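# Insert the steel peg fully into the block's hole

## Task

Push the steel peg completely into the hole in the block. The block must stay within 1.5 cm of its starting position the whole time; if it ever strays farther, the attempt fails.

## Robot and tools

Robot: two arms, left_arm and right_arm, face each other across a table. left_arm's base is on the +y side; the names do not match image sides. Each arm has six joints, always listed in this order: waist, shoulder, elbow, wrist pitch, wrist yaw, wrist roll. Stated ranges in rad: waist -3.054 to 3.054, shoulder 0.000 to 3.142, elbow 0.000 to 2.356, wrist pitch -1.571 to 1.571, wrist yaw -1.571 to 1.571, wrist roll -3.142 to 3.142. A real end stop may sit up to 0.028 rad either side of these. Each arm ends in a two-finger gripper.

Frame: every position, orientation, velocity and target uses the scene frame. Its origin is the table centre, +z is up, and the tabletop is at z = +0.020 m. Positions are in metres, orientations are quaternions (w,x,y,z), velocities are in m/s and rad/s. Reported hand poses can be a few cm off, more at long reach. end_effector_position is the point between the fingers, 3 to 4 cm behind their tips. The fingers point along the gripper's +x and close along its y. Only the outer 1.5 cm of each finger's inner face is flat.

Command row, used by both motion tools: one flat list of 14 numbers covering both arms, each in [-1, 1]. Numbers 1-6 are left_arm joint offsets and number 7 is left_arm opening; numbers 8-14 are the same seven for right_arm. Joint numbers are offsets, not poses. They count from the "Joint targets" line as it stands when the action or move begins, not from the previous row. Scale: 1.0 equals 2.055 rad for waist, shoulder and elbow, and 4.263 rad for the three wrist joints. Opening is an absolute setting: +1 is fully open, and empty fingers touch near -0.78, with nothing lower closing further. A 0 there is a real command, so to leave a gripper alone, resend its current value. Closing fully takes about 0.6 s.

execute_actions(actions, cameras): actions is a list of actions. Each action is a table of 1 to 15 rows, one row per 1/30 s step, and lasts 15 steps (0.5 s); a short table keeps its last row. An empty list only reports state. An action is rejected for both arms if any joint would end more than 0.028 rad beyond its range; a malformed action, or a bad first action, rejects the whole call. cameras picks images: omitted, null or ["all"] gives all; [] gives none; an unknown name invalidates the call.

move(target, speed, blend, opening_speed, blocking, cameras): target is one 14-number row, or a list of up to 15 rows; every row's offsets count from the same starting Joint targets. All joints travel in sync, so the hand follows a curve, and nothing is avoided on the way. speed is the top rate in rad/s of the joint with farthest to go, 0.01 to 7, default 0.5; one value or one per target. blend (rad) rounds corners between listed targets. opening_speed (per second on the -1..+1 scale, at least 0.2) ramps the gripper. A path lasts at least 0.5 s; one over 10 s stops short. blocking=false returns after about 0.5 s while motion continues. The result adds a "move:" line: done, off_target (resting more than 0.03 rad away), moving, held or fault, plus limits=held if steps were withheld.

wait(seconds 0-10, cameras) lets time pass with commands held. stop(cameras) brakes a running move. zoom_image(camera, region) enlarges part of the newest image from cam_left_wrist or cam_right_wrist (both 896x504); region is [x0, y0, x1, y1] in pixels from the top-left, at most 504x504. finished_scene(scene = 1, optional) ends the scene permanently; the peg must stay inserted without the robot holding it.

Results: Joint positions and Joint velocities give one block per arm in joint order (rad, rad/s), then the finger-pad gap (m; 0.080 fully open). "within noise" means the arm is still. Joint targets is the base for your next offsets. Tool commands shows present gripper commands. grip_measured is the opening on the command scale; under a firm squeeze it reads up to 0.067 narrower than the part. For a full-force hold, command about 0.08 below the reading at first contact. grip_effort_n is motor effort (negative means closing), not pad force. Joint torques and External joint torques are noisy, offset estimates. Wrist depth is a 7x7 grid per camera in mm (70-1000), rows split by " / ", "-" meaning no value. Other lines: "joint sent to its limit", "joint command not followed" (clearance check changed targets), blocked, TORQUE FAULT (arm frozen 10 s), MOTOR HOT, OVER-TEMPERATURE FAULT.

Motion limits: per step, a target can lead its measured angle by at most 0.368 rad (first three joints) or 0.763 rad (wrists). If targets would put the hand more than 70 mm from where it is, they are scaled back. Big offsets may therefore need several actions. Contact torque limits (N m): waist 17.4, shoulder 21.6, elbow 21.5, wrist pitch 5.67, wrist yaw 5.65, wrist roll 5.3. To end a push, command targets back past the measured positions.

Calibration: each camera has K and T_world_to_cam (world to camera, metres), OpenCV style, with small errors in focal length, centre and pose.

Avoid: nudging the block, dropping the peg or releasing it while moving, fast or hard impacts, pushing into unreachable poses or holding a stretched arm (heats motors), arm-to-arm contact including gripping the other arm's fingers, and anything falling off the table. Loose objects may occasionally get a small push from outside.

Each tool is called after "Emit:" as a command line: name --argument value for each argument, lists and objects as JSON in quotes; but a table of rows of numbers goes row by row, as --pt "numbers of a row", without its own name.

## Session

Emit:
execute_actions --actions '[]'

Scene clock: 0.00 s.
left_arm: end_effector_position=(+0.3166, +0.4292, +0.1676) grip_measured=+0.992 grip_effort_n=n/a end_effector_quat_wxyz=(+0.879, -0.041, +0.382, +0.283) | right_arm: end_effector_position=(+0.1871, -0.2442, +0.2384) grip_measured=+0.981 grip_effort_n=n/a end_effector_quat_wxyz=(+0.705, -0.355, +0.132, +0.599)
Joint positions: left_arm=[1.203 1.457 0.926 -0.577 -0.681 -0.698 0.08] | right_arm=[-1.014 1.116 0.871 -0.546 -0.533 -0.923 0.079]
Joint velocities: within noise
Joint torques (N m): no reading
External joint torques (N m): no reading
Heat: left arm: hottest shoulder 37 °C (+0.0 °C/min); right arm: hottest wrist roll 38 °C (+0.0 °C/min).
Wrist depth (mm): cam_left_wrist=[- - - - - - 915 / - - - - - - - / - - - - - - - / - - 258 - - - 952 / - 256 240 212 223 96 893 / - 76 223 197 191 91 - / - 76 213 187 194 180 -] | cam_right_wrist=[364 414 493 603 - - - / 329 370 433 511 - - - / 302 336 386 450 - - - / 277 306 349 403 - - - / 257 282 317 361 - - - / 239 258 103 292 - 88 - / - - 232 283 - - -]
Joint targets: left_arm=[1.203 1.456 0.928 -0.577 -0.683 -0.698] | right_arm=[-1.014 1.113 0.875 -0.543 -0.533 -0.922]
Tool commands: left_gripper/opening=+0.992076 right_gripper/opening=+0.981166

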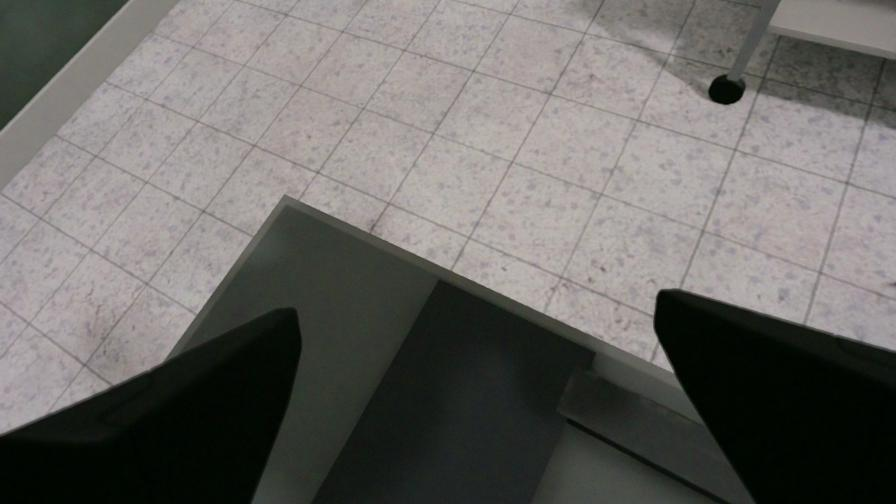

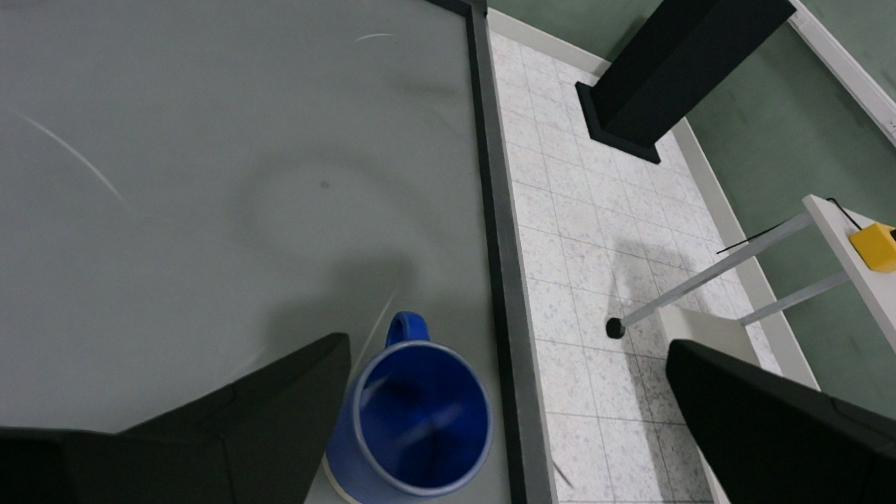

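Emit:
zoom_image --camera "cam_left_wrist" --region '[400, 250, 896, 504]'

Emit:
zoom_image --camera "cam_right_wrist" --region '[0, 0, 504, 504]'

Scaled by 1.016 from the camera's 896x504 image, which has a finer 1280x720 frame.

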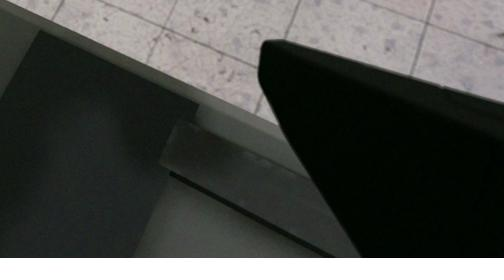

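Scaled by 1.000.

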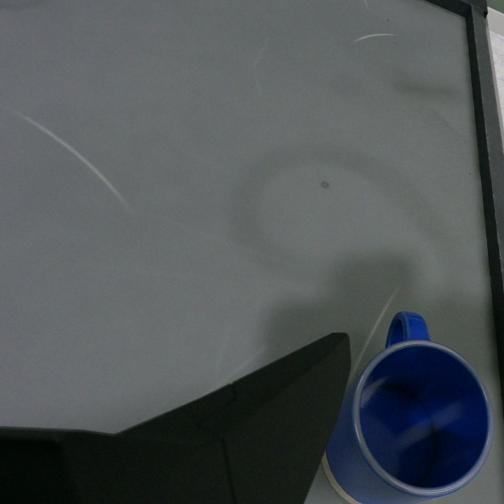

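Emit:
move --target '[-0.585, -0.027, 0.327, -0.193, 0.160, 0.1637, 1.0, 0.4934, 0.1397, 0.3528, -0.201, 0.125, 0.2163, 1.0]' --speed 1.0

Scene clock: 52.80 s.
left_arm: end_effector_position=(-0.0080, +0.1695, +0.3015) grip_measured=+0.992 grip_effort_n=0.7 end_effector_quat_wxyz=(+0.585, +0.402, +0.407, -0.575) | right_arm: end_effector_position=(-0.0229, -0.1856, +0.3034) grip_measured=+0.981 grip_effort_n=-2.1 end_effector_quat_wxyz=(+0.580, -0.402, +0.404, +0.582)
Joint positions: left_arm=[0.003 1.407 1.588 -1.399 -0.004 -0.007 0.08] | right_arm=[-0.003 1.393 1.583 -1.402 -0.005 -0.004 0.079]
Joint velocities: within noise
Joint torques (N m): left_arm=[-0.08 -5.83 8.16 0.84 0.16 0.22] | right_arm=[0.28 -3.58 6.46 1 0.15 0.09]
External joint torques (N m): left_arm=[-0.11 -1.32 2.42 -0.06 0.17 0.22] | right_arm=[0.28 0.69 0.86 0.11 0.16 0.09]
Heat: left arm: hottest elbow 42 °C (+9.1 °C/min); right arm: hottest wrist pitch 40 °C (+3.4 °C/min).
Wrist depth (mm): cam_left_wrist=[344 347 348 349 354 355 358 / 345 346 349 352 353 356 357 / 347 348 349 350 354 356 358 / 347 348 349 352 353 356 360 / 346 347 348 352 354 96 358 / - 76 353 352 356 90 - / - 76 351 352 354 - -] | cam_right_wrist=[- 420 416 410 410 405 398 / 414 410 404 400 395 393 389 / 396 398 390 387 385 380 378 / 390 386 382 377 374 370 367 / 377 373 369 370 366 361 357 / 367 369 103 358 356 88 281 / - - 351 349 347 - -]
Joint targets: left_arm=[0.001 1.401 1.600 -1.400 0.000 0.000] | right_arm=[0.000 1.400 1.601 -1.401 0.000 0.000]
move: done
camera_calibration:
cam_left_wrist: T_world_to_cam=[[-0.999125, 0.041587, -0.00453674, -0.00348709], [0.041573, 0.999131, 0.00314291, -0.14274], [0.0046635, 0.00295155, -0.999985, 0.373677], [0, 0, 0, 1]] pos_world=[0.000707466, 0.141658, 0.374104]
cam_right_wrist: T_world_to_cam=[[0.999202, 0.0194585, -0.0348872, 0.0518341], [0.0172809, -0.997947, -0.0616667, -0.129457], [-0.0360156, 0.0610146, -0.997487, 0.393495], [0, 0, 0, 1]] pos_world=[-0.0353837, -0.154209, 0.386331]

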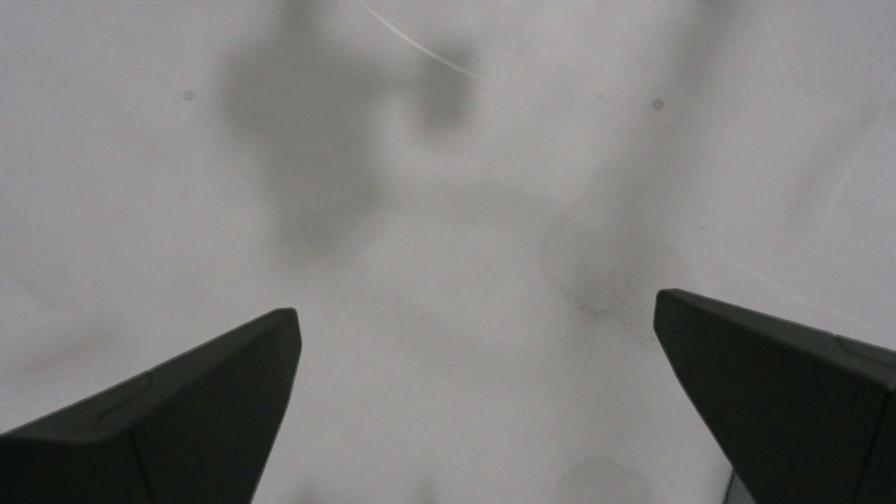

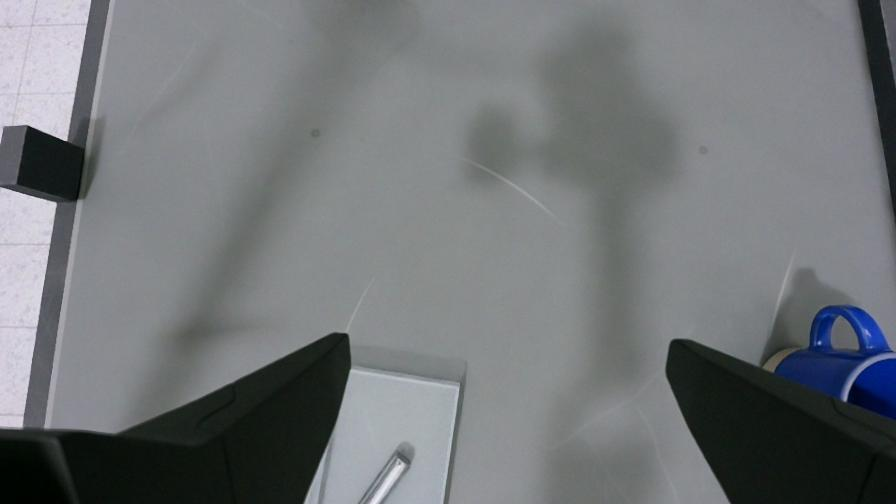

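Emit:
zoom_image --camera "cam_right_wrist" --region '[0, 80, 200, 240]'

Emit:
zoom_image --camera "cam_right_wrist" --region '[280, 320, 500, 504]'

Scaled by 2.520 from the camera's 896x504 image, which has a finer 1280x720 frame.

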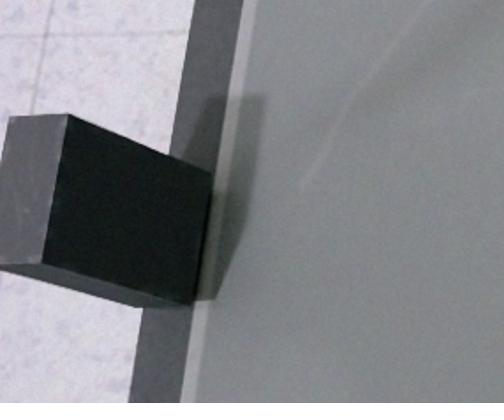

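Scaled by 2.291 from the camera's 896x504 image, which has a finer 1280x720 frame.

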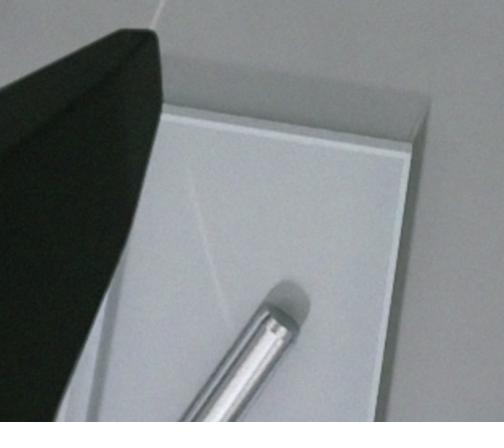

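Emit:
move --target '[0.584, 0, 0, 0, 0, 0, 1.0, 0.2433, -0.243, -0.098, -0.035, 0, 0, 1.0]' --speed 1.2

Scene clock: 70.50 s.
left_arm: end_effector_position=(+0.2531, +0.3508, +0.3015) grip_measured=+0.992 grip_effort_n=0.2 end_effector_quat_wxyz=(+0.807, +0.103, +0.563, -0.148) | right_arm: end_effector_position=(-0.0960, -0.3314, +0.3310) grip_measured=+0.981 grip_effort_n=-2.1 end_effector_quat_wxyz=(+0.441, -0.432, +0.257, +0.744)
Joint positions: left_arm=[1.199 1.407 1.589 -1.399 -0.001 -0.005 0.08] | right_arm=[0.497 0.907 1.406 -1.551 -0.004 -0.004 0.079]
Joint velocities: within noise
Joint torques (N m): left_arm=[0.17 -5.97 8.27 0.84 0.02 0.17] | right_arm=[0.19 -1.31 3.78 1.18 0.17 0.05]
External joint torques (N m): left_arm=[0.14 -1.38 2.49 -0.06 0.02 0.17] | right_arm=[0.2 -0.97 -1.12 0.09 0.17 0.05]
Heat: left arm: hottest elbow 43 °C (+6.1 °C/min); right arm: hottest wrist pitch 40 °C (+2.0 °C/min).
Wrist depth (mm): cam_left_wrist=[- - - - - 356 358 / - - - 350 352 354 361 / - - 350 351 352 357 360 / - 346 329 354 354 358 360 / - 346 329 352 352 96 361 / - 76 330 353 355 90 - / - 76 330 354 354 - -] | cam_right_wrist=[- - - 522 521 518 508 / - - - 489 483 482 473 / - - 465 463 454 451 447 / - - 438 433 430 424 423 / - 418 413 410 408 404 402 / 325 - 103 387 383 88 381 / - - 371 370 370 - -]
Joint targets: left_arm=[1.201 1.401 1.600 -1.400 0.000 0.000] | right_arm=[0.500 0.901 1.399 -1.550 -0.001 0.000]
move: done
camera_calibration:
cam_left_wrist: T_world_to_cam=[[-0.406501, -0.913648, -0.00206561, 0.434198], [-0.913648, 0.406494, 0.00308814, 0.114959], [-0.00198182, 0.00314258, -0.999993, 0.373564], [0, 0, 0, 1]] pos_world=[0.282275, 0.3488, 0.374103]
cam_right_wrist: T_world_to_cam=[[0.865633, 0.499789, -0.029829, 0.273367], [0.482117, -0.848134, -0.219618, -0.125442], [-0.135062, 0.175728, -0.97513, 0.448459], [0, 0, 0, 1]] pos_world=[-0.115588, -0.321824, 0.41791]

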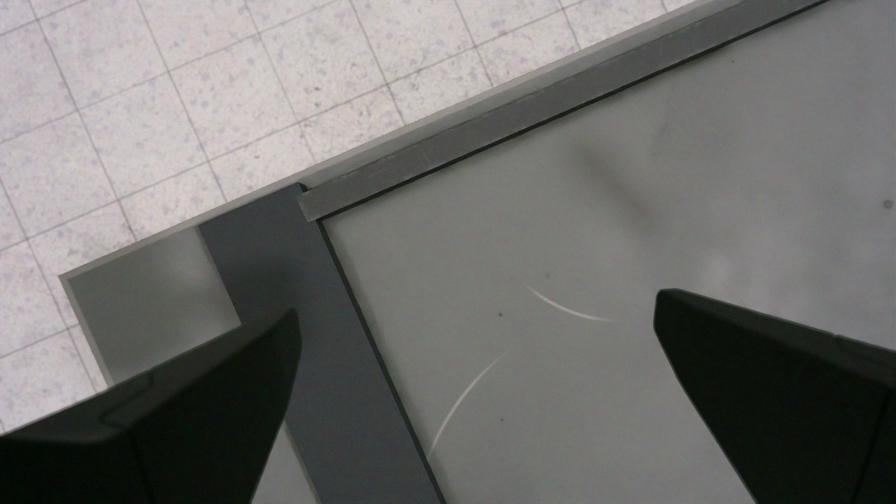

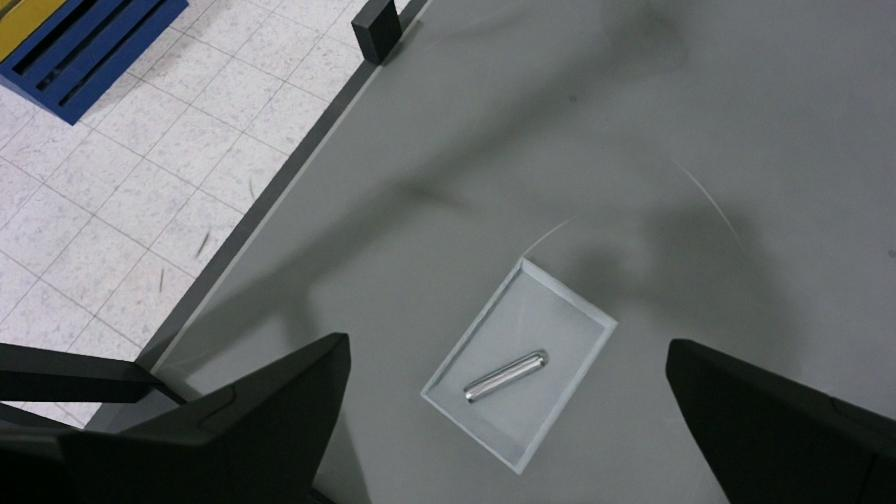

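Emit:
move --target '[-1.07, 0, 0, 0, 0, 0, 1.0, -0.584, 0, 0, 0, 0, 0, 1.0]' --speed 1.5

every number of target must lie in its column's range; nothing of the call was run
Scene clock: 74.63 s.
left_arm: end_effector_position=(+0.2531, +0.3508, +0.3015) grip_measured=+0.992 grip_effort_n=0.2 end_effector_quat_wxyz=(+0.807, +0.103, +0.563, -0.148) | right_arm: end_effector_position=(-0.0961, -0.3314, +0.3310) grip_measured=+0.981 grip_effort_n=-2.1 end_effector_quat_wxyz=(+0.441, -0.432, +0.257, +0.744)
Joint positions: left_arm=[1.199 1.407 1.589 -1.399 -0.001 -0.005 0.08] | right_arm=[0.497 0.907 1.406 -1.551 -0.004 -0.004 0.079]
Joint velocities: within noise
Joint torques (N m): left_arm=[0.02 -5.5 8.08 0.89 0.11 0.22] | right_arm=[0.5 -0.92 3.71 1.23 0.14 0.08]
External joint torques (N m): left_arm=[-0.01 -0.92 2.3 0 0.12 0.22] | right_arm=[0.51 -0.62 -1.17 0.13 0.14 0.08]
Heat: left arm: hottest elbow 43 °C (+5.0 °C/min); right arm: hottest wrist pitch 40 °C (+2.0 °C/min).
Joint targets: left_arm=[1.201 1.401 1.600 -1.400 0.000 0.000] | right_arm=[0.500 0.901 1.399 -1.550 -0.001 0.000]
Tool commands: left_gripper/opening=+1.0 right_gripper/opening=+1.0

Emit:
move --target '[-1.0, 0, 0, 0, 0, 0, 1.0, -0.584, 0, 0, 0, 0, 0, 1.0]' --speed 1.5

Scene clock: 78.03 s.
left_arm: end_effector_position=(-0.2223, +0.2648, +0.3015) grip_measured=+0.993 grip_effort_n=-1.2 end_effector_quat_wxyz=(+0.292, +0.534, +0.204, -0.766) | right_arm: end_effector_position=(+0.0739, -0.3481, +0.3310) grip_measured=+0.981 grip_effort_n=-2.6 end_effector_quat_wxyz=(+0.783, -0.213, +0.455, +0.367)
Joint positions: left_arm=[-0.851 1.407 1.589 -1.399 -0.001 -0.005 0.08] | right_arm=[-0.697 0.907 1.406 -1.551 -0.003 -0.004 0.079]
Joint velocities: within noise
Joint torques (N m): left_arm=[-0.25 -5.73 8.19 0.87 0.06 0.26] | right_arm=[0.09 -1.02 3.74 1.21 0.12 0.07]
External joint torques (N m): left_arm=[-0.24 -1.1 2.42 -0.01 0.06 0.26] | right_arm=[0.09 -0.69 -1.19 0.1 0.12 0.07]
Heat: left arm: hottest elbow 44 °C (+6.1 °C/min); right arm: hottest wrist pitch 40 °C (+1.0 °C/min).
Wrist depth (mm): cam_left_wrist=[343 345 349 353 - - - / 344 346 348 351 352 - - / 345 347 348 351 353 - - / 344 347 351 351 355 357 274 / 345 345 350 351 322 96 358 / - 76 352 353 353 90 - / - 76 351 352 350 - -] | cam_right_wrist=[536 534 524 515 - - - / 499 500 495 490 - - - / 473 466 463 449 447 - - / 442 439 435 432 424 423 - / 418 418 414 406 404 403 - / 400 - 103 389 384 88 370 / - - 370 369 364 - -]
Joint targets: left_arm=[-0.854 1.401 1.600 -1.400 0.000 0.000] | right_arm=[-0.700 0.901 1.399 -1.550 0.000 0.000]
move: done
camera_calibration:
cam_left_wrist: T_world_to_cam=[[-0.623281, 0.781995, -0.0020622, -0.334835], [0.781989, 0.623284, 0.00307098, 0.0351243], [0.00368683, 0.000301462, -0.999993, 0.374904], [0, 0, 0, 1]] pos_world=[-0.237545, 0.239834, 0.374103]
cam_right_wrist: T_world_to_cam=[[0.783088, -0.621214, -0.0294488, -0.249638], [-0.611367, -0.760265, -0.219605, -0.110155], [0.114033, 0.189974, -0.975144, 0.460908], [0, 0, 0, 1]] pos_world=[0.0755847, -0.326386, 0.41791]

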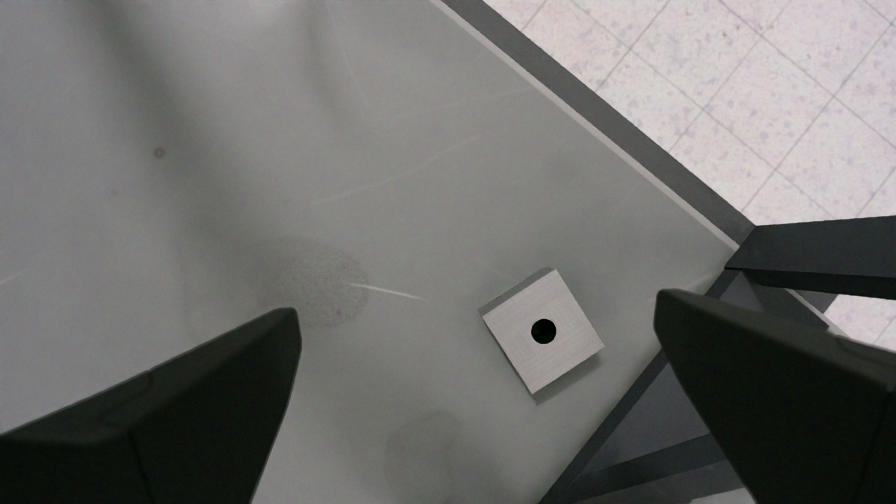

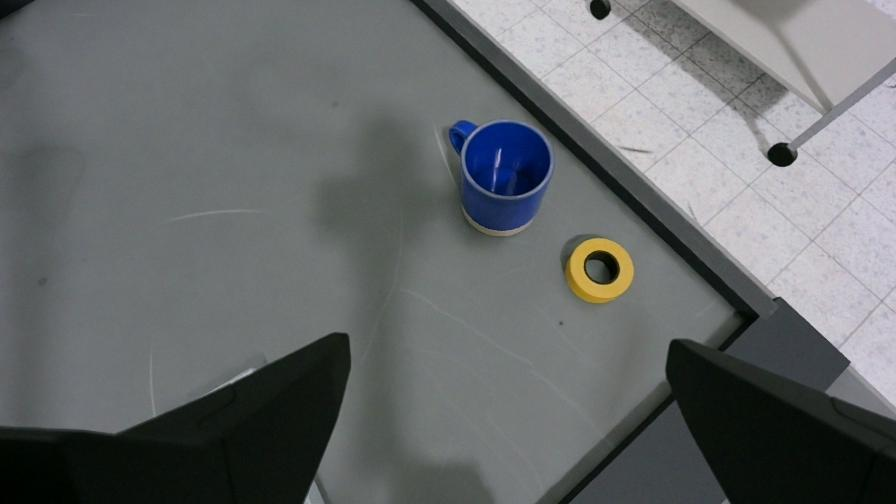

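Emit:
move --target '[-0.0954, -0.1698, -0.2803, 0.0483, 0, 0, 1.0, 0.4968, 0.0978, -0.2613, 0.0515, 0, 0.2022, 0.4]' --speed 1.2

Scene clock: 142.60 s.
left_arm: end_effector_position=(-0.1936, +0.3453, +0.2211) grip_measured=+0.993 grip_effort_n=-0.2 end_effector_quat_wxyz=(+0.216, +0.554, +0.152, -0.790) | right_arm: end_effector_position=(-0.0716, -0.3190, +0.1625) grip_measured=+0.403 grip_effort_n=-14.7 end_effector_quat_wxyz=(+0.615, -0.345, +0.616, +0.351)
Joint positions: left_arm=[-1.047 1.06 1.033 -1.196 -0.001 -0.005 0.08] | right_arm=[0.318 1.098 0.87 -1.336 -0.003 0.859 0.053]
Joint velocities: within noise
Joint torques (N m): left_arm=[-0.18 -3.75 5.86 1.08 0 0.17] | right_arm=[0.37 -1.87 4.16 0.63 0.12 0.02]
External joint torques (N m): left_arm=[-0.19 -1.27 -0.26 0.19 0.01 0.17] | right_arm=[0.37 0.27 -1.38 0.3 0.09 0.02]
Heat: left arm: hottest elbow 45 °C (+1.0 °C/min); right arm: hottest wrist pitch 41 °C (+1.0 °C/min).
Wrist depth (mm): cam_left_wrist=[268 269 272 274 274 276 209 / 267 271 272 273 275 259 278 / 269 269 271 239 276 257 143 / 269 270 273 240 275 258 142 / 269 269 272 274 275 96 279 / - 76 272 275 240 90 - / - 76 274 275 257 258 -] | cam_right_wrist=[219 213 204 197 191 184 179 / 228 220 211 204 197 191 184 / 236 228 219 209 203 197 190 / 247 238 228 216 211 203 195 / 257 247 236 226 217 211 202 / 269 259 87 234 228 92 208 / - - - 246 237 - -]
Joint targets: left_arm=[-1.050 1.052 1.024 -1.194 0.000 0.000] | right_arm=[0.321 1.102 0.862 -1.330 -0.001 0.862]
move: done
camera_calibration:
cam_left_wrist: T_world_to_cam=[[-0.459053, 0.888407, -0.0017941, -0.385069], [0.88837, 0.459051, 0.00838673, 0.0389043], [0.00827441, 0.00225613, -0.999963, 0.294524], [0, 0, 0, 1]] pos_world=[-0.213765, 0.323574, 0.293496]
cam_right_wrist: T_world_to_cam=[[0.85881, -0.510417, -0.0438155, -0.07938], [-0.477879, -0.829, 0.290501, -0.309238], [-0.1846, -0.228547, -0.955871, 0.14962], [0, 0, 0, 1]] pos_world=[-0.0519861, -0.26268, 0.229373]

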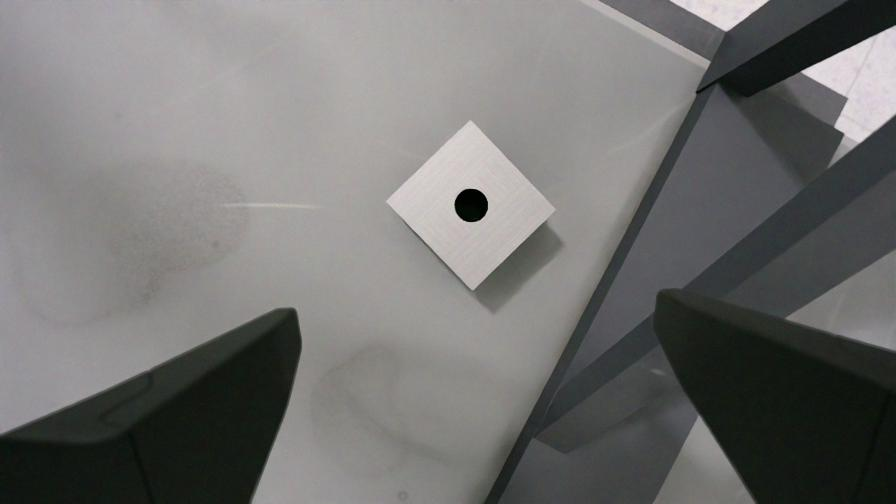

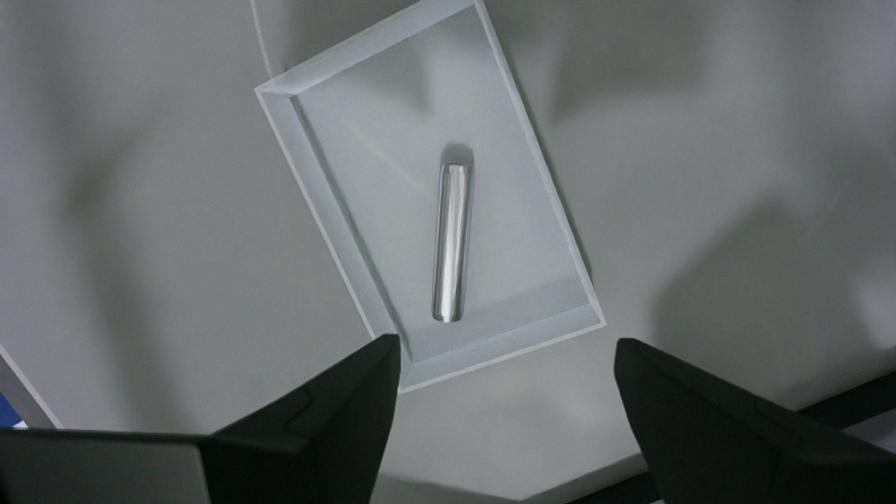

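Emit:
zoom_image --camera "cam_right_wrist" --region '[390, 130, 520, 340]'

Emit:
zoom_image --camera "cam_left_wrist" --region '[380, 110, 570, 310]'

Scaled by 2.400 from the camera's 896x504 image, which has a finer 1280x720 frame.

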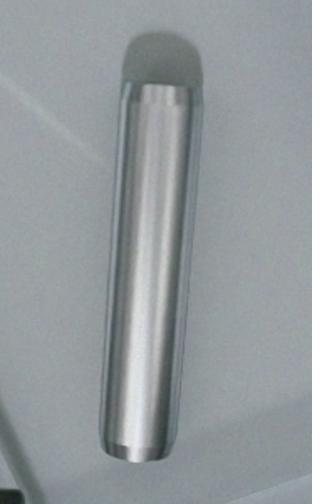

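Scaled by 2.520 from the camera's 896x504 image, which has a finer 1280x720 frame.

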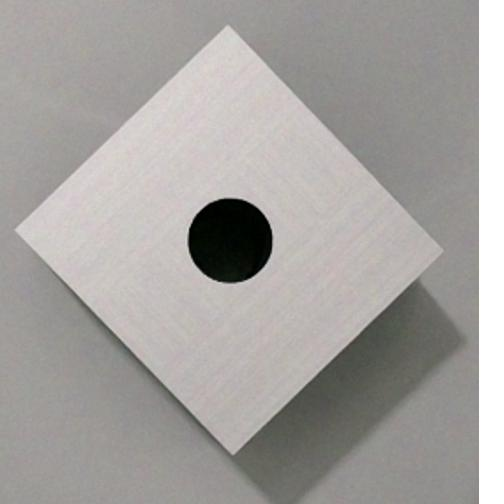

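Emit:
move --target '[0, 0, 0, 0, 0, 0, 1.0, 0.0494, 0.0352, -0.0980, 0.0640, 0.0002, 0.0361, 0.05]' --speed 0.8 --cameras '["cam_right_wrist"]'

Scene clock: 172.97 s.
left_arm: end_effector_position=(-0.1936, +0.3453, +0.2211) grip_measured=+0.993 grip_effort_n=-0.7 end_effector_quat_wxyz=(+0.216, +0.553, +0.152, -0.790) | right_arm: end_effector_position=(-0.0896, -0.3169, +0.1024) grip_measured=+0.052 grip_effort_n=-14.7 end_effector_quat_wxyz=(+0.624, -0.329, +0.626, +0.334)
Joint positions: left_arm=[-1.047 1.059 1.033 -1.195 -0.001 -0.005 0.08] | right_arm=[0.419 1.17 0.669 -1.063 -0.003 1.013 0.037]
Joint velocities: within noise
Joint torques (N m): left_arm=[-0.34 -3.63 5.91 1.02 0.01 0.18] | right_arm=[0.21 -2.11 3.99 0.66 0.15 0.05]
External joint torques (N m): left_arm=[-0.35 -1.2 -0.23 0.12 0.02 0.18] | right_arm=[0.22 0.33 -1.42 0.33 0.11 0.05]
Heat: left arm: hottest elbow 43 °C (-2.0 °C/min); right arm: hottest wrist pitch 39 °C (-2.0 °C/min).
Wrist depth (mm): cam_left_wrist=[267 268 270 272 274 275 209 / 268 270 271 273 275 257 278 / 268 269 272 239 277 259 143 / 268 270 272 239 275 256 143 / 268 271 272 275 276 95 279 / - 76 273 275 240 90 - / - 76 273 275 257 259 -] | cam_right_wrist=[157 151 146 140 135 130 126 / 163 158 152 145 140 135 130 / 170 164 157 150 145 140 134 / 177 171 164 156 151 144 139 / 186 178 171 162 157 150 144 / 194 187 175 168 165 153 149 / - - - 176 172 - -]
Joint targets: left_arm=[-1.050 1.051 1.024 -1.193 0.000 0.000] | right_arm=[0.422 1.174 0.661 -1.057 0.000 1.015]
move: done
camera_calibration:
cam_right_wrist: T_world_to_cam=[[0.830762, -0.554933, -0.0434005, -0.0822674], [-0.52064, -0.802265, 0.29207, -0.294136], [-0.196898, -0.220045, -0.955412, 0.0908856], [0, 0, 0, 1]] pos_world=[-0.0668992, -0.261629, 0.169171]
Images, in order (width x height): cam_right_wrist 896x504.

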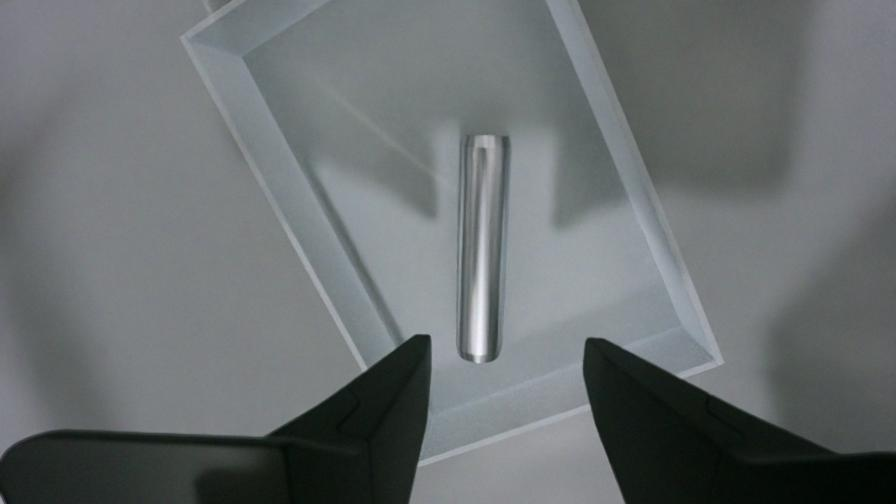

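Emit:
move --target '[0, 0, 0, 0, 0, 0, 1.0, -0.0176, 0.05455, -0.0453, 0.04795, 0, -0.00844, 0.05]' --speed 0.3 --cameras '["cam_right_wrist"]'

Scene clock: 196.43 s.
left_arm: end_effector_position=(-0.1936, +0.3453, +0.2210) grip_measured=+0.993 grip_effort_n=-0.7 end_effector_quat_wxyz=(+0.216, +0.554, +0.152, -0.790) | right_arm: end_effector_position=(-0.0886, -0.3065, +0.0641) grip_measured=+0.052 grip_effort_n=-14.7 end_effector_quat_wxyz=(+0.624, -0.329, +0.626, +0.334)
Joint positions: left_arm=[-1.047 1.059 1.032 -1.195 -0.001 -0.005 0.08] | right_arm=[0.389 1.281 0.575 -0.859 -0.003 0.983 0.037]
Joint velocities: within noise
Joint torques (N m): left_arm=[0.04 -3.67 5.96 1.07 -0.01 0.17] | right_arm=[-0.37 -2.45 3.72 0.64 0.19 -0.16]
External joint torques (N m): left_arm=[0.04 -1.25 -0.15 0.17 -0.01 0.17] | right_arm=[-0.36 0.43 -1.32 0.31 0.15 -0.16]
Heat: left arm: hottest elbow 43 °C (-2.0 °C/min); right arm: hottest wrist pitch 39 °C (-2.0 °C/min).
Wrist depth (mm): cam_left_wrist=[267 269 271 273 274 275 209 / 268 269 272 273 274 257 277 / 268 269 270 239 276 257 142 / 268 270 272 240 276 257 142 / 270 270 273 274 275 96 280 / - 76 274 274 239 90 - / - 76 273 275 256 257 -] | cam_right_wrist=[117 113 109 105 102 98 95 / 122 118 113 109 104 101 98 / 127 122 118 112 108 106 101 / 132 128 122 118 113 109 105 / 138 133 127 105 117 113 108 / 146 140 132 106 123 114 113 / - - - 131 128 - -]
Joint targets: left_arm=[-1.050 1.051 1.023 -1.193 0.000 0.000] | right_arm=[0.386 1.286 0.567 -0.853 0.000 0.980]
move: done
camera_calibration:
cam_right_wrist: T_world_to_cam=[[0.830745, -0.554983, -0.0430951, -0.0790424], [-0.520743, -0.802176, 0.29213, -0.274078], [-0.196697, -0.220244, -0.955407, 0.0567407], [0, 0, 0, 1]] pos_world=[-0.0658993, -0.251229, 0.130871]
Images, in order (width x height): cam_right_wrist 896x504.

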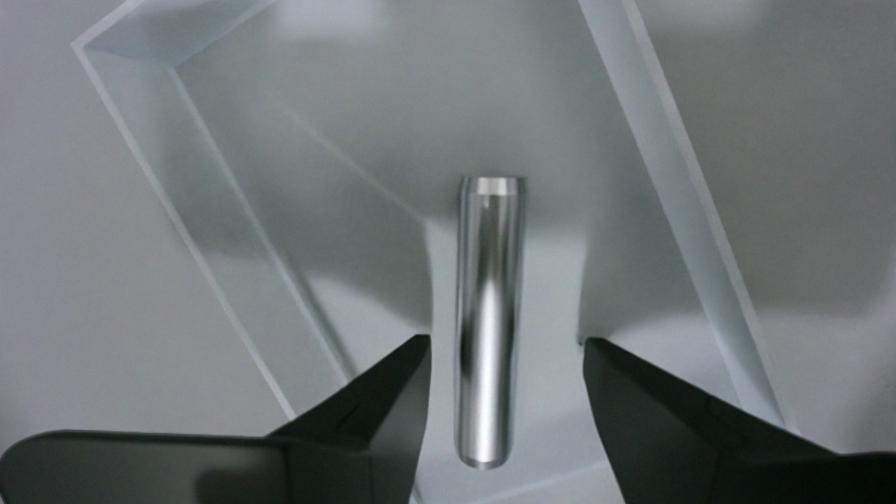

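Emit:
move --target '[0, 0, 0, 0, 0, 0, 1.0, 0.0070, 0.0146, -0.0006, 0.0076, 0, 0.0033, 0.05]' --speed 0.2 --cameras '["cam_right_wrist"]'

Scene clock: 206.90 s.
left_arm: end_effector_position=(-0.1936, +0.3453, +0.2210) grip_measured=+0.993 grip_effort_n=-0.7 end_effector_quat_wxyz=(+0.216, +0.554, +0.152, -0.790) | right_arm: end_effector_position=(-0.0912, -0.3037, +0.0597) grip_measured=+0.052 grip_effort_n=-14.7 end_effector_quat_wxyz=(+0.624, -0.329, +0.626, +0.334)
Joint positions: left_arm=[-1.047 1.059 1.032 -1.195 -0.001 -0.005 0.08] | right_arm=[0.397 1.308 0.574 -0.83 -0.003 0.991 0.037]
Joint velocities: within noise
Joint torques (N m): left_arm=[-0.36 -3.7 5.99 1.06 0.03 0.24] | right_arm=[0.54 -2.17 3.87 0.92 0.22 0.03]
External joint torques (N m): left_arm=[-0.38 -1.24 -0.12 0.18 0.04 0.24] | right_arm=[0.55 0.86 -1.07 0.6 0.18 0.03]
Heat: left arm: hottest elbow 42 °C (-3.0 °C/min); right arm: hottest wrist pitch 38 °C (-2.0 °C/min).
Wrist depth (mm): cam_left_wrist=[268 270 272 273 275 275 209 / 268 269 271 272 275 257 277 / 269 269 271 240 275 257 141 / 269 270 272 239 276 255 142 / 268 269 273 275 276 96 280 / - 76 272 274 240 91 - / - 76 273 274 257 257 -] | cam_right_wrist=[112 110 105 101 98 94 91 / - 114 109 105 101 97 94 / 121 117 113 108 104 101 97 / 127 124 117 114 107 105 100 / - 128 123 99 112 108 104 / 141 135 127 102 117 - 109 / - - - 111 124 - -]
Joint targets: left_arm=[-1.050 1.051 1.023 -1.193 0.000 0.000] | right_arm=[0.400 1.316 0.566 -0.820 0.000 0.994]
move: done
camera_calibration:
cam_right_wrist: T_world_to_cam=[[0.83053, -0.555302, -0.0431211, -0.0754707], [-0.521048, -0.801982, 0.292121, -0.271843], [-0.196798, -0.220147, -0.955409, 0.0526623], [0, 0, 0, 1]] pos_world=[-0.0685986, -0.248329, 0.126471]
Images, in order (width x height): cam_right_wrist 896x504.

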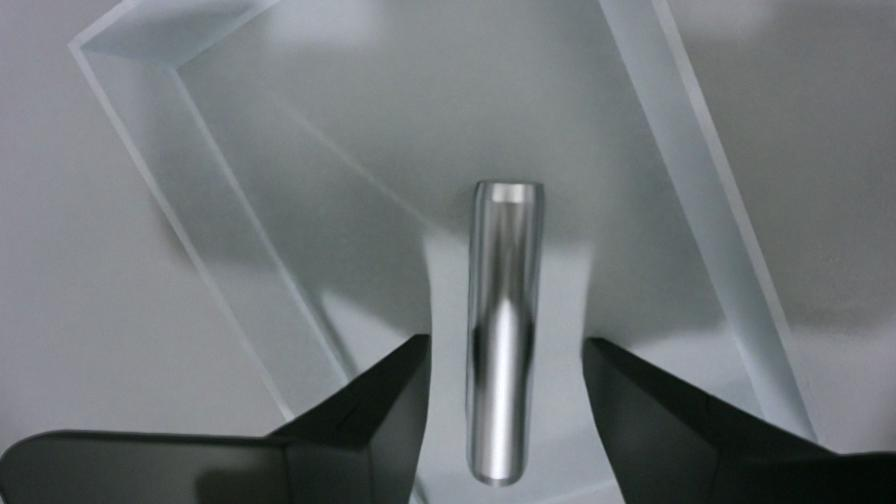

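Emit:
move --target '[0, 0, 0, 0, 0, 0, 1.0, 0, 0, 0, 0, 0, 0, -0.56]' --opening_speed 0.8 --cameras '["cam_right_wrist"]'

Scene clock: 212.37 s.
left_arm: end_effector_position=(-0.1936, +0.3453, +0.2210) grip_measured=+0.993 grip_effort_n=-0.7 end_effector_quat_wxyz=(+0.216, +0.554, +0.152, -0.790) | right_arm: end_effector_position=(-0.0912, -0.3031, +0.0592) grip_measured=-0.505 grip_effort_n=-83.5 end_effector_quat_wxyz=(+0.624, -0.329, +0.625, +0.334)
Joint positions: left_arm=[-1.047 1.059 1.032 -1.195 -0.001 -0.005 0.08] | right_arm=[0.398 1.31 0.573 -0.826 -0.002 0.992 0.012]
Joint velocities: within noise
Joint torques (N m): left_arm=[-0.34 -3.69 5.86 1.02 0 0.12] | right_arm=[0.13 -2.46 3.69 0.55 0.13 0.07]
External joint torques (N m): left_arm=[-0.34 -1.17 -0.31 0.13 0.01 0.12] | right_arm=[0.16 0.57 -1.25 0.23 0.09 0.07]
Heat: left arm: hottest elbow 42 °C (-2.0 °C/min); right arm: hottest wrist pitch 39 °C (-1.0 °C/min).
Wrist depth (mm): cam_left_wrist=[267 268 271 272 275 276 210 / 267 270 273 273 274 257 278 / 268 269 272 240 276 257 141 / 268 271 272 238 274 257 143 / 270 270 272 274 276 96 279 / - 76 273 274 240 90 - / - 76 274 276 257 258 -] | cam_right_wrist=[112 110 105 101 97 94 91 / - 114 109 105 100 97 94 / 122 117 113 108 103 101 96 / 127 123 117 113 107 104 99 / - 128 122 115 107 107 103 / 141 135 128 100 99 - 108 / - - - - 91 - -]
Joint targets: left_arm=[-1.050 1.051 1.023 -1.193 0.000 0.000] | right_arm=[0.400 1.316 0.566 -0.821 0.000 0.994]
move: done
camera_calibration:
cam_right_wrist: T_world_to_cam=[[0.830365, -0.555557, -0.0430044, -0.075351], [-0.521757, -0.802293, 0.289992, -0.271293], [-0.195609, -0.218361, -0.956062, 0.0530719], [0, 0, 0, 1]] pos_world=[-0.0685988, -0.24793, 0.126172]
Images, in order (width x height): cam_right_wrist 896x504.

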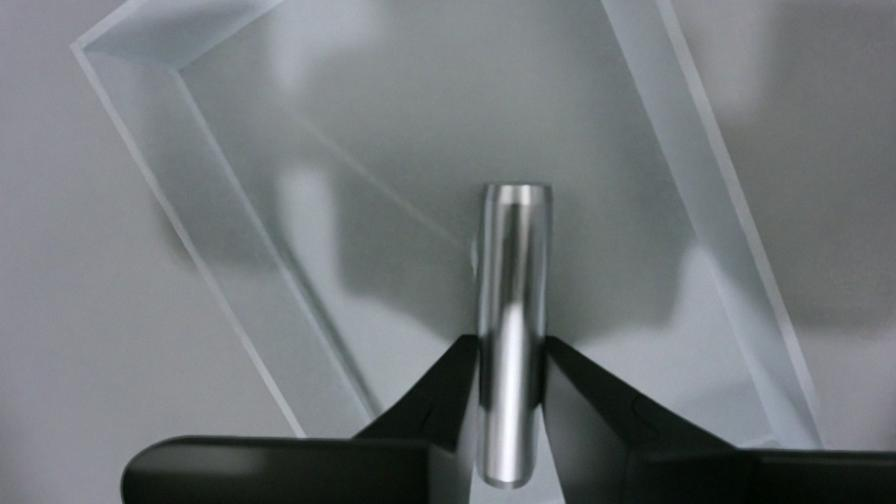

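Emit:
move --pt "0 0 0 0 0 0 1.0 0 -0.0586 0.1310 -0.0914 0 0 -0.56" --pt "0 0 0 0 0 0 1.0 -0.1946 0.5226 0.2681 0.4806 0 -0.2332 -0.56" --speed '[0.5, 0.9]' --blend 0.05

Scene clock: 300.17 s.
left_arm: end_effector_position=(-0.1936, +0.3453, +0.2210) grip_measured=+0.993 grip_effort_n=-0.7 end_effector_quat_wxyz=(+0.216, +0.554, +0.152, -0.790) | right_arm: end_effector_position=(-0.0232, +0.0921, +0.0947) grip_measured=-0.505 grip_effort_n=-83.5 end_effector_quat_wxyz=(+0.707, -0.020, +0.021, +0.707)
Joint positions: left_arm=[-1.047 1.059 1.032 -1.195 -0.001 -0.005 0.08] | right_arm=[0.001 2.38 1.101 1.221 -0.001 0.001 0.012]
Joint velocities: within noise
Joint torques (N m): left_arm=[-0.2 -3.79 6 1.14 0.05 0.21] | right_arm=[0 -8.59 5.73 2.24 0.08 -0.1]
External joint torques (N m): left_arm=[-0.2 -1.39 -0.11 0.24 0.06 0.21] | right_arm=[0 1.16 1.34 0.58 0.08 -0.1]
Heat: left arm: hottest elbow 42 °C (+0.0 °C/min); right arm: hottest wrist pitch 40 °C (+1.0 °C/min).
Wrist depth (mm): cam_left_wrist=[268 269 271 272 275 275 209 / 269 269 271 274 274 258 277 / 269 271 270 240 275 256 141 / 269 270 272 240 276 256 142 / 269 268 273 274 275 96 279 / - 76 272 274 240 90 - / - 76 272 275 256 257 -] | cam_right_wrist=[369 323 - - - - - / 378 - - 396 - - - / 399 - - 376 - - - / - 483 426 428 547 550 - / 345 304 346 100 321 345 342 / 249 250 266 100 100 249 249 / - - - 105 91 - -]
Joint targets: left_arm=[-1.050 1.051 1.023 -1.193 0.000 0.000] | right_arm=[0.001 2.390 1.117 1.228 0.000 -0.001]
move: done
camera_calibration:
cam_left_wrist: T_world_to_cam=[[-0.459053, 0.888407, -0.00183404, -0.3851], [0.888373, 0.459052, 0.00802836, 0.0388763], [0.00797437, 0.00205613, -0.999966, 0.294525], [0, 0, 0, 1]] pos_world=[-0.213666, 0.323673, 0.293497]
cam_right_wrist: T_world_to_cam=[[0.999317, 0.0368402, 0.00295315, 0.0343285], [0.0155893, -0.347722, -0.937468, 0.157841], [-0.0335096, 0.936874, -0.348059, 0.0262863], [0, 0, 0, 1]] pos_world=[-0.0358848, 0.0289931, 0.157018]

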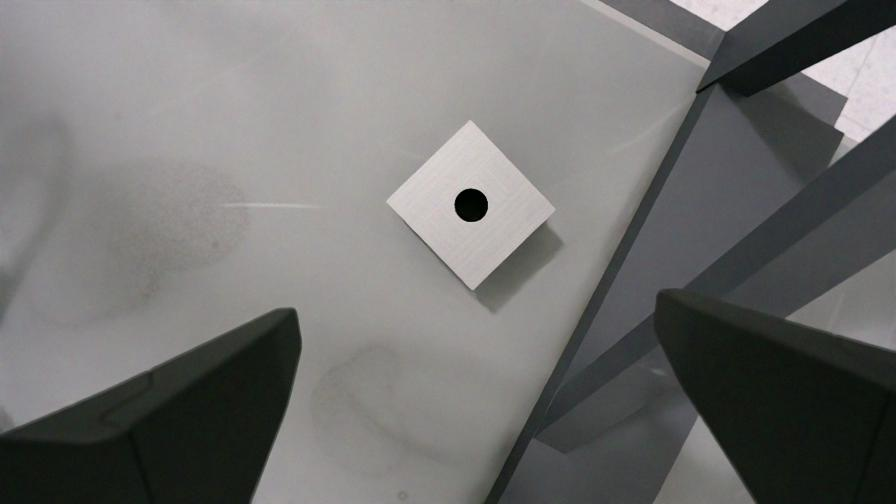

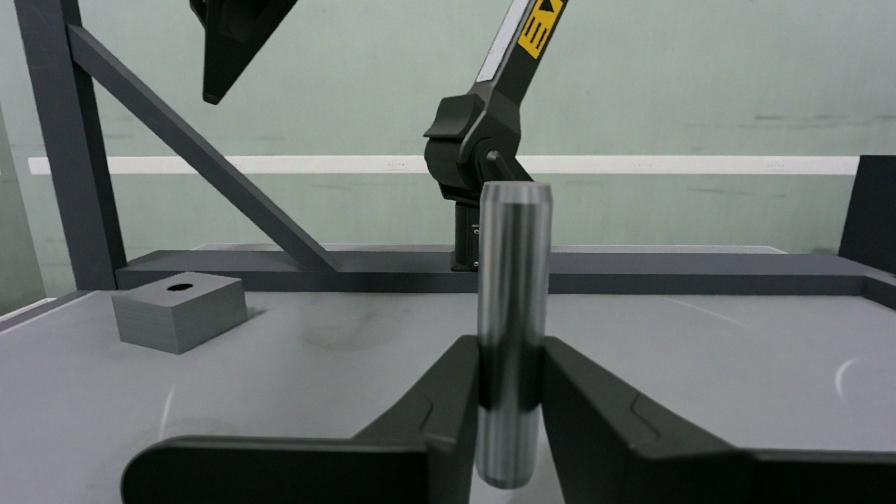

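Emit:
move --target '[0.4910, 0.3753, 0.3785, -0.0836, 0, -0.1841, 0.3, 0,0,0,0,0,0,-0.56]' --speed 0.9

Scene clock: 325.20 s.
left_arm: end_effector_position=(-0.0227, +0.1230, +0.2361) grip_measured=+0.302 grip_effort_n=-11.9 end_effector_quat_wxyz=(+0.648, +0.284, +0.647, -0.285) | right_arm: end_effector_position=(-0.0232, +0.0921, +0.0948) grip_measured=-0.505 grip_effort_n=-83.5 end_effector_quat_wxyz=(+0.707, -0.020, +0.021, +0.707)
Joint positions: left_arm=[-0.041 1.81 1.791 -1.548 -0.001 -0.779 0.049] | right_arm=[0.001 2.38 1.101 1.221 -0.001 0.001 0.012]
Joint velocities: within noise
Joint torques (N m): left_arm=[-0.22 -6.42 7.64 0.18 -0.03 -0.08] | right_arm=[0.02 -8.79 5.11 2.23 0.09 -0.09]
External joint torques (N m): left_arm=[-0.2 0.85 2.14 -0.15 0.01 -0.09] | right_arm=[-0.03 0.98 0.71 0.55 0.09 -0.09]
Heat: left arm: hottest elbow 43 °C (+1.0 °C/min); right arm: hottest wrist pitch 45 °C (+6.1 °C/min).
Wrist depth (mm): cam_left_wrist=[243 244 246 246 149 145 99 / 255 257 259 256 191 174 262 / 267 270 272 269 180 171 278 / 284 285 287 287 293 296 298 / 300 301 299 307 104 304 316 / 313 - 91 327 322 - - / - - 339 348 353 - -] | cam_right_wrist=[369 - - - - - - / 379 - - 360 - - - / 398 - - 376 - - - / - 479 426 429 555 550 - / 322 305 344 100 322 345 340 / 250 250 264 100 100 250 249 / - - - 105 91 - -]
Joint targets: left_arm=[-0.041 1.823 1.802 -1.550 0.000 -0.785] | right_arm=[0.001 2.390 1.117 1.228 0.000 0.000]
move: done
camera_calibration:
cam_left_wrist: T_world_to_cam=[[-0.772143, -0.635182, 0.0184036, 0.0663636], [-0.591289, 0.728791, 0.345312, -0.157412], [-0.232748, 0.255748, -0.938308, 0.257539], [0, 0, 0, 1]] pos_world=[0.018108, 0.0910083, 0.294786]
cam_right_wrist: T_world_to_cam=[[0.999317, 0.0368411, 0.00296851, 0.0343294], [0.0155934, -0.347425, -0.937578, 0.157908], [-0.0335101, 0.936984, -0.347762, 0.0263652], [0, 0, 0, 1]] pos_world=[-0.0358848, 0.0288928, 0.157118]

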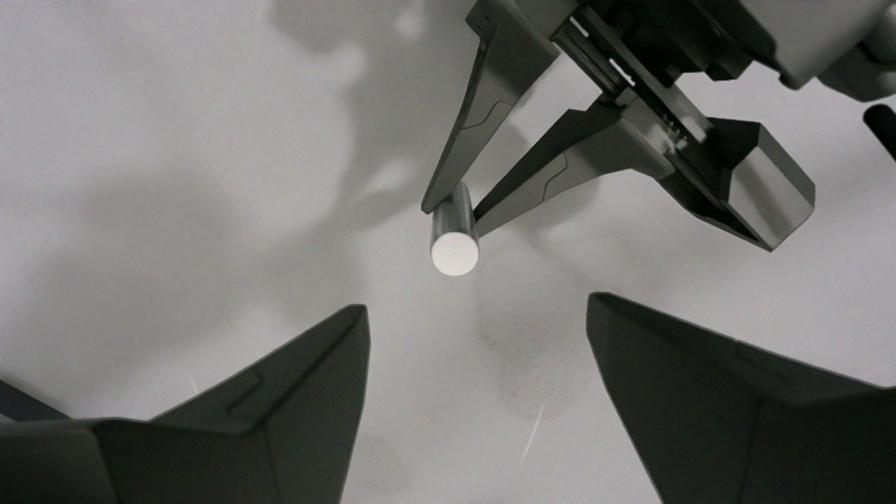

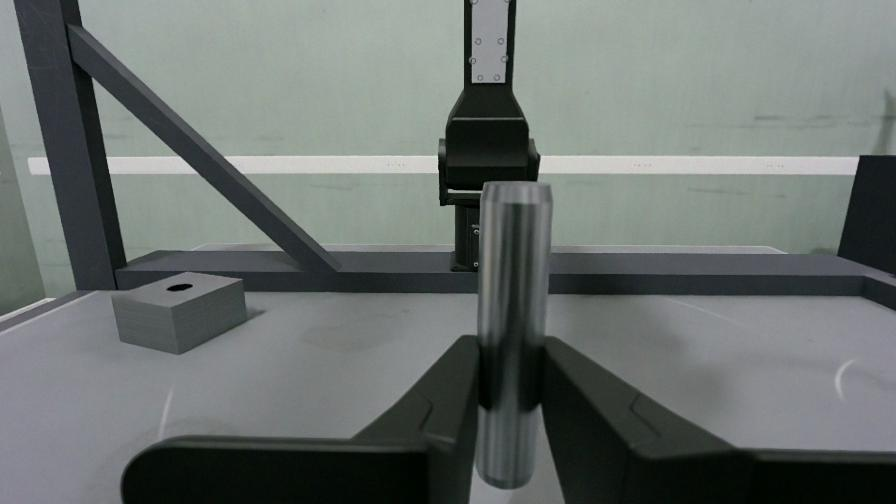

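Emit:
zoom_image --camera "cam_left_wrist" --region '[350, 180, 610, 330]'

Emit:
zoom_image --camera "cam_right_wrist" --region '[420, 160, 620, 504]'

Scaled by 1.938 from the camera's 896x504 image, which has a finer 1280x720 frame.

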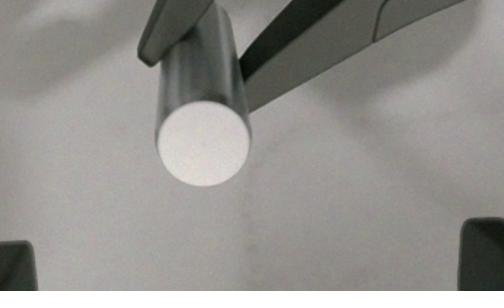

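Scaled by 1.465 from the camera's 896x504 image, which has a finer 1280x720 frame.

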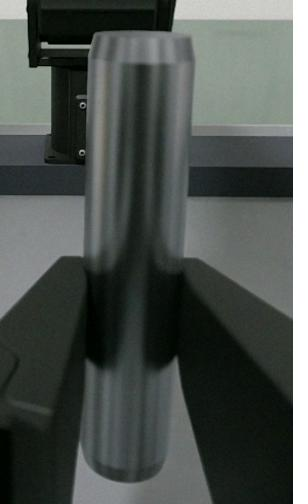

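Emit:
zoom_image --camera "cam_left_wrist" --region '[410, 165, 510, 285]'

Scaled by 4.200 from the camera's 896x504 image, which has a finer 1280x720 frame.

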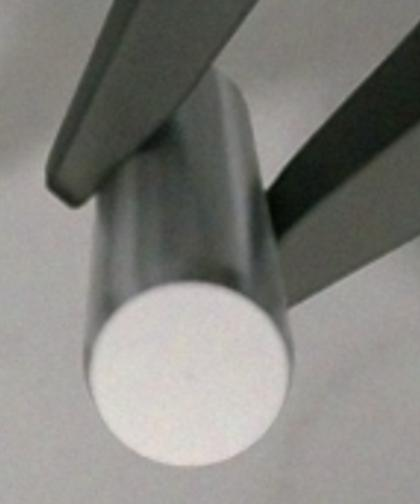

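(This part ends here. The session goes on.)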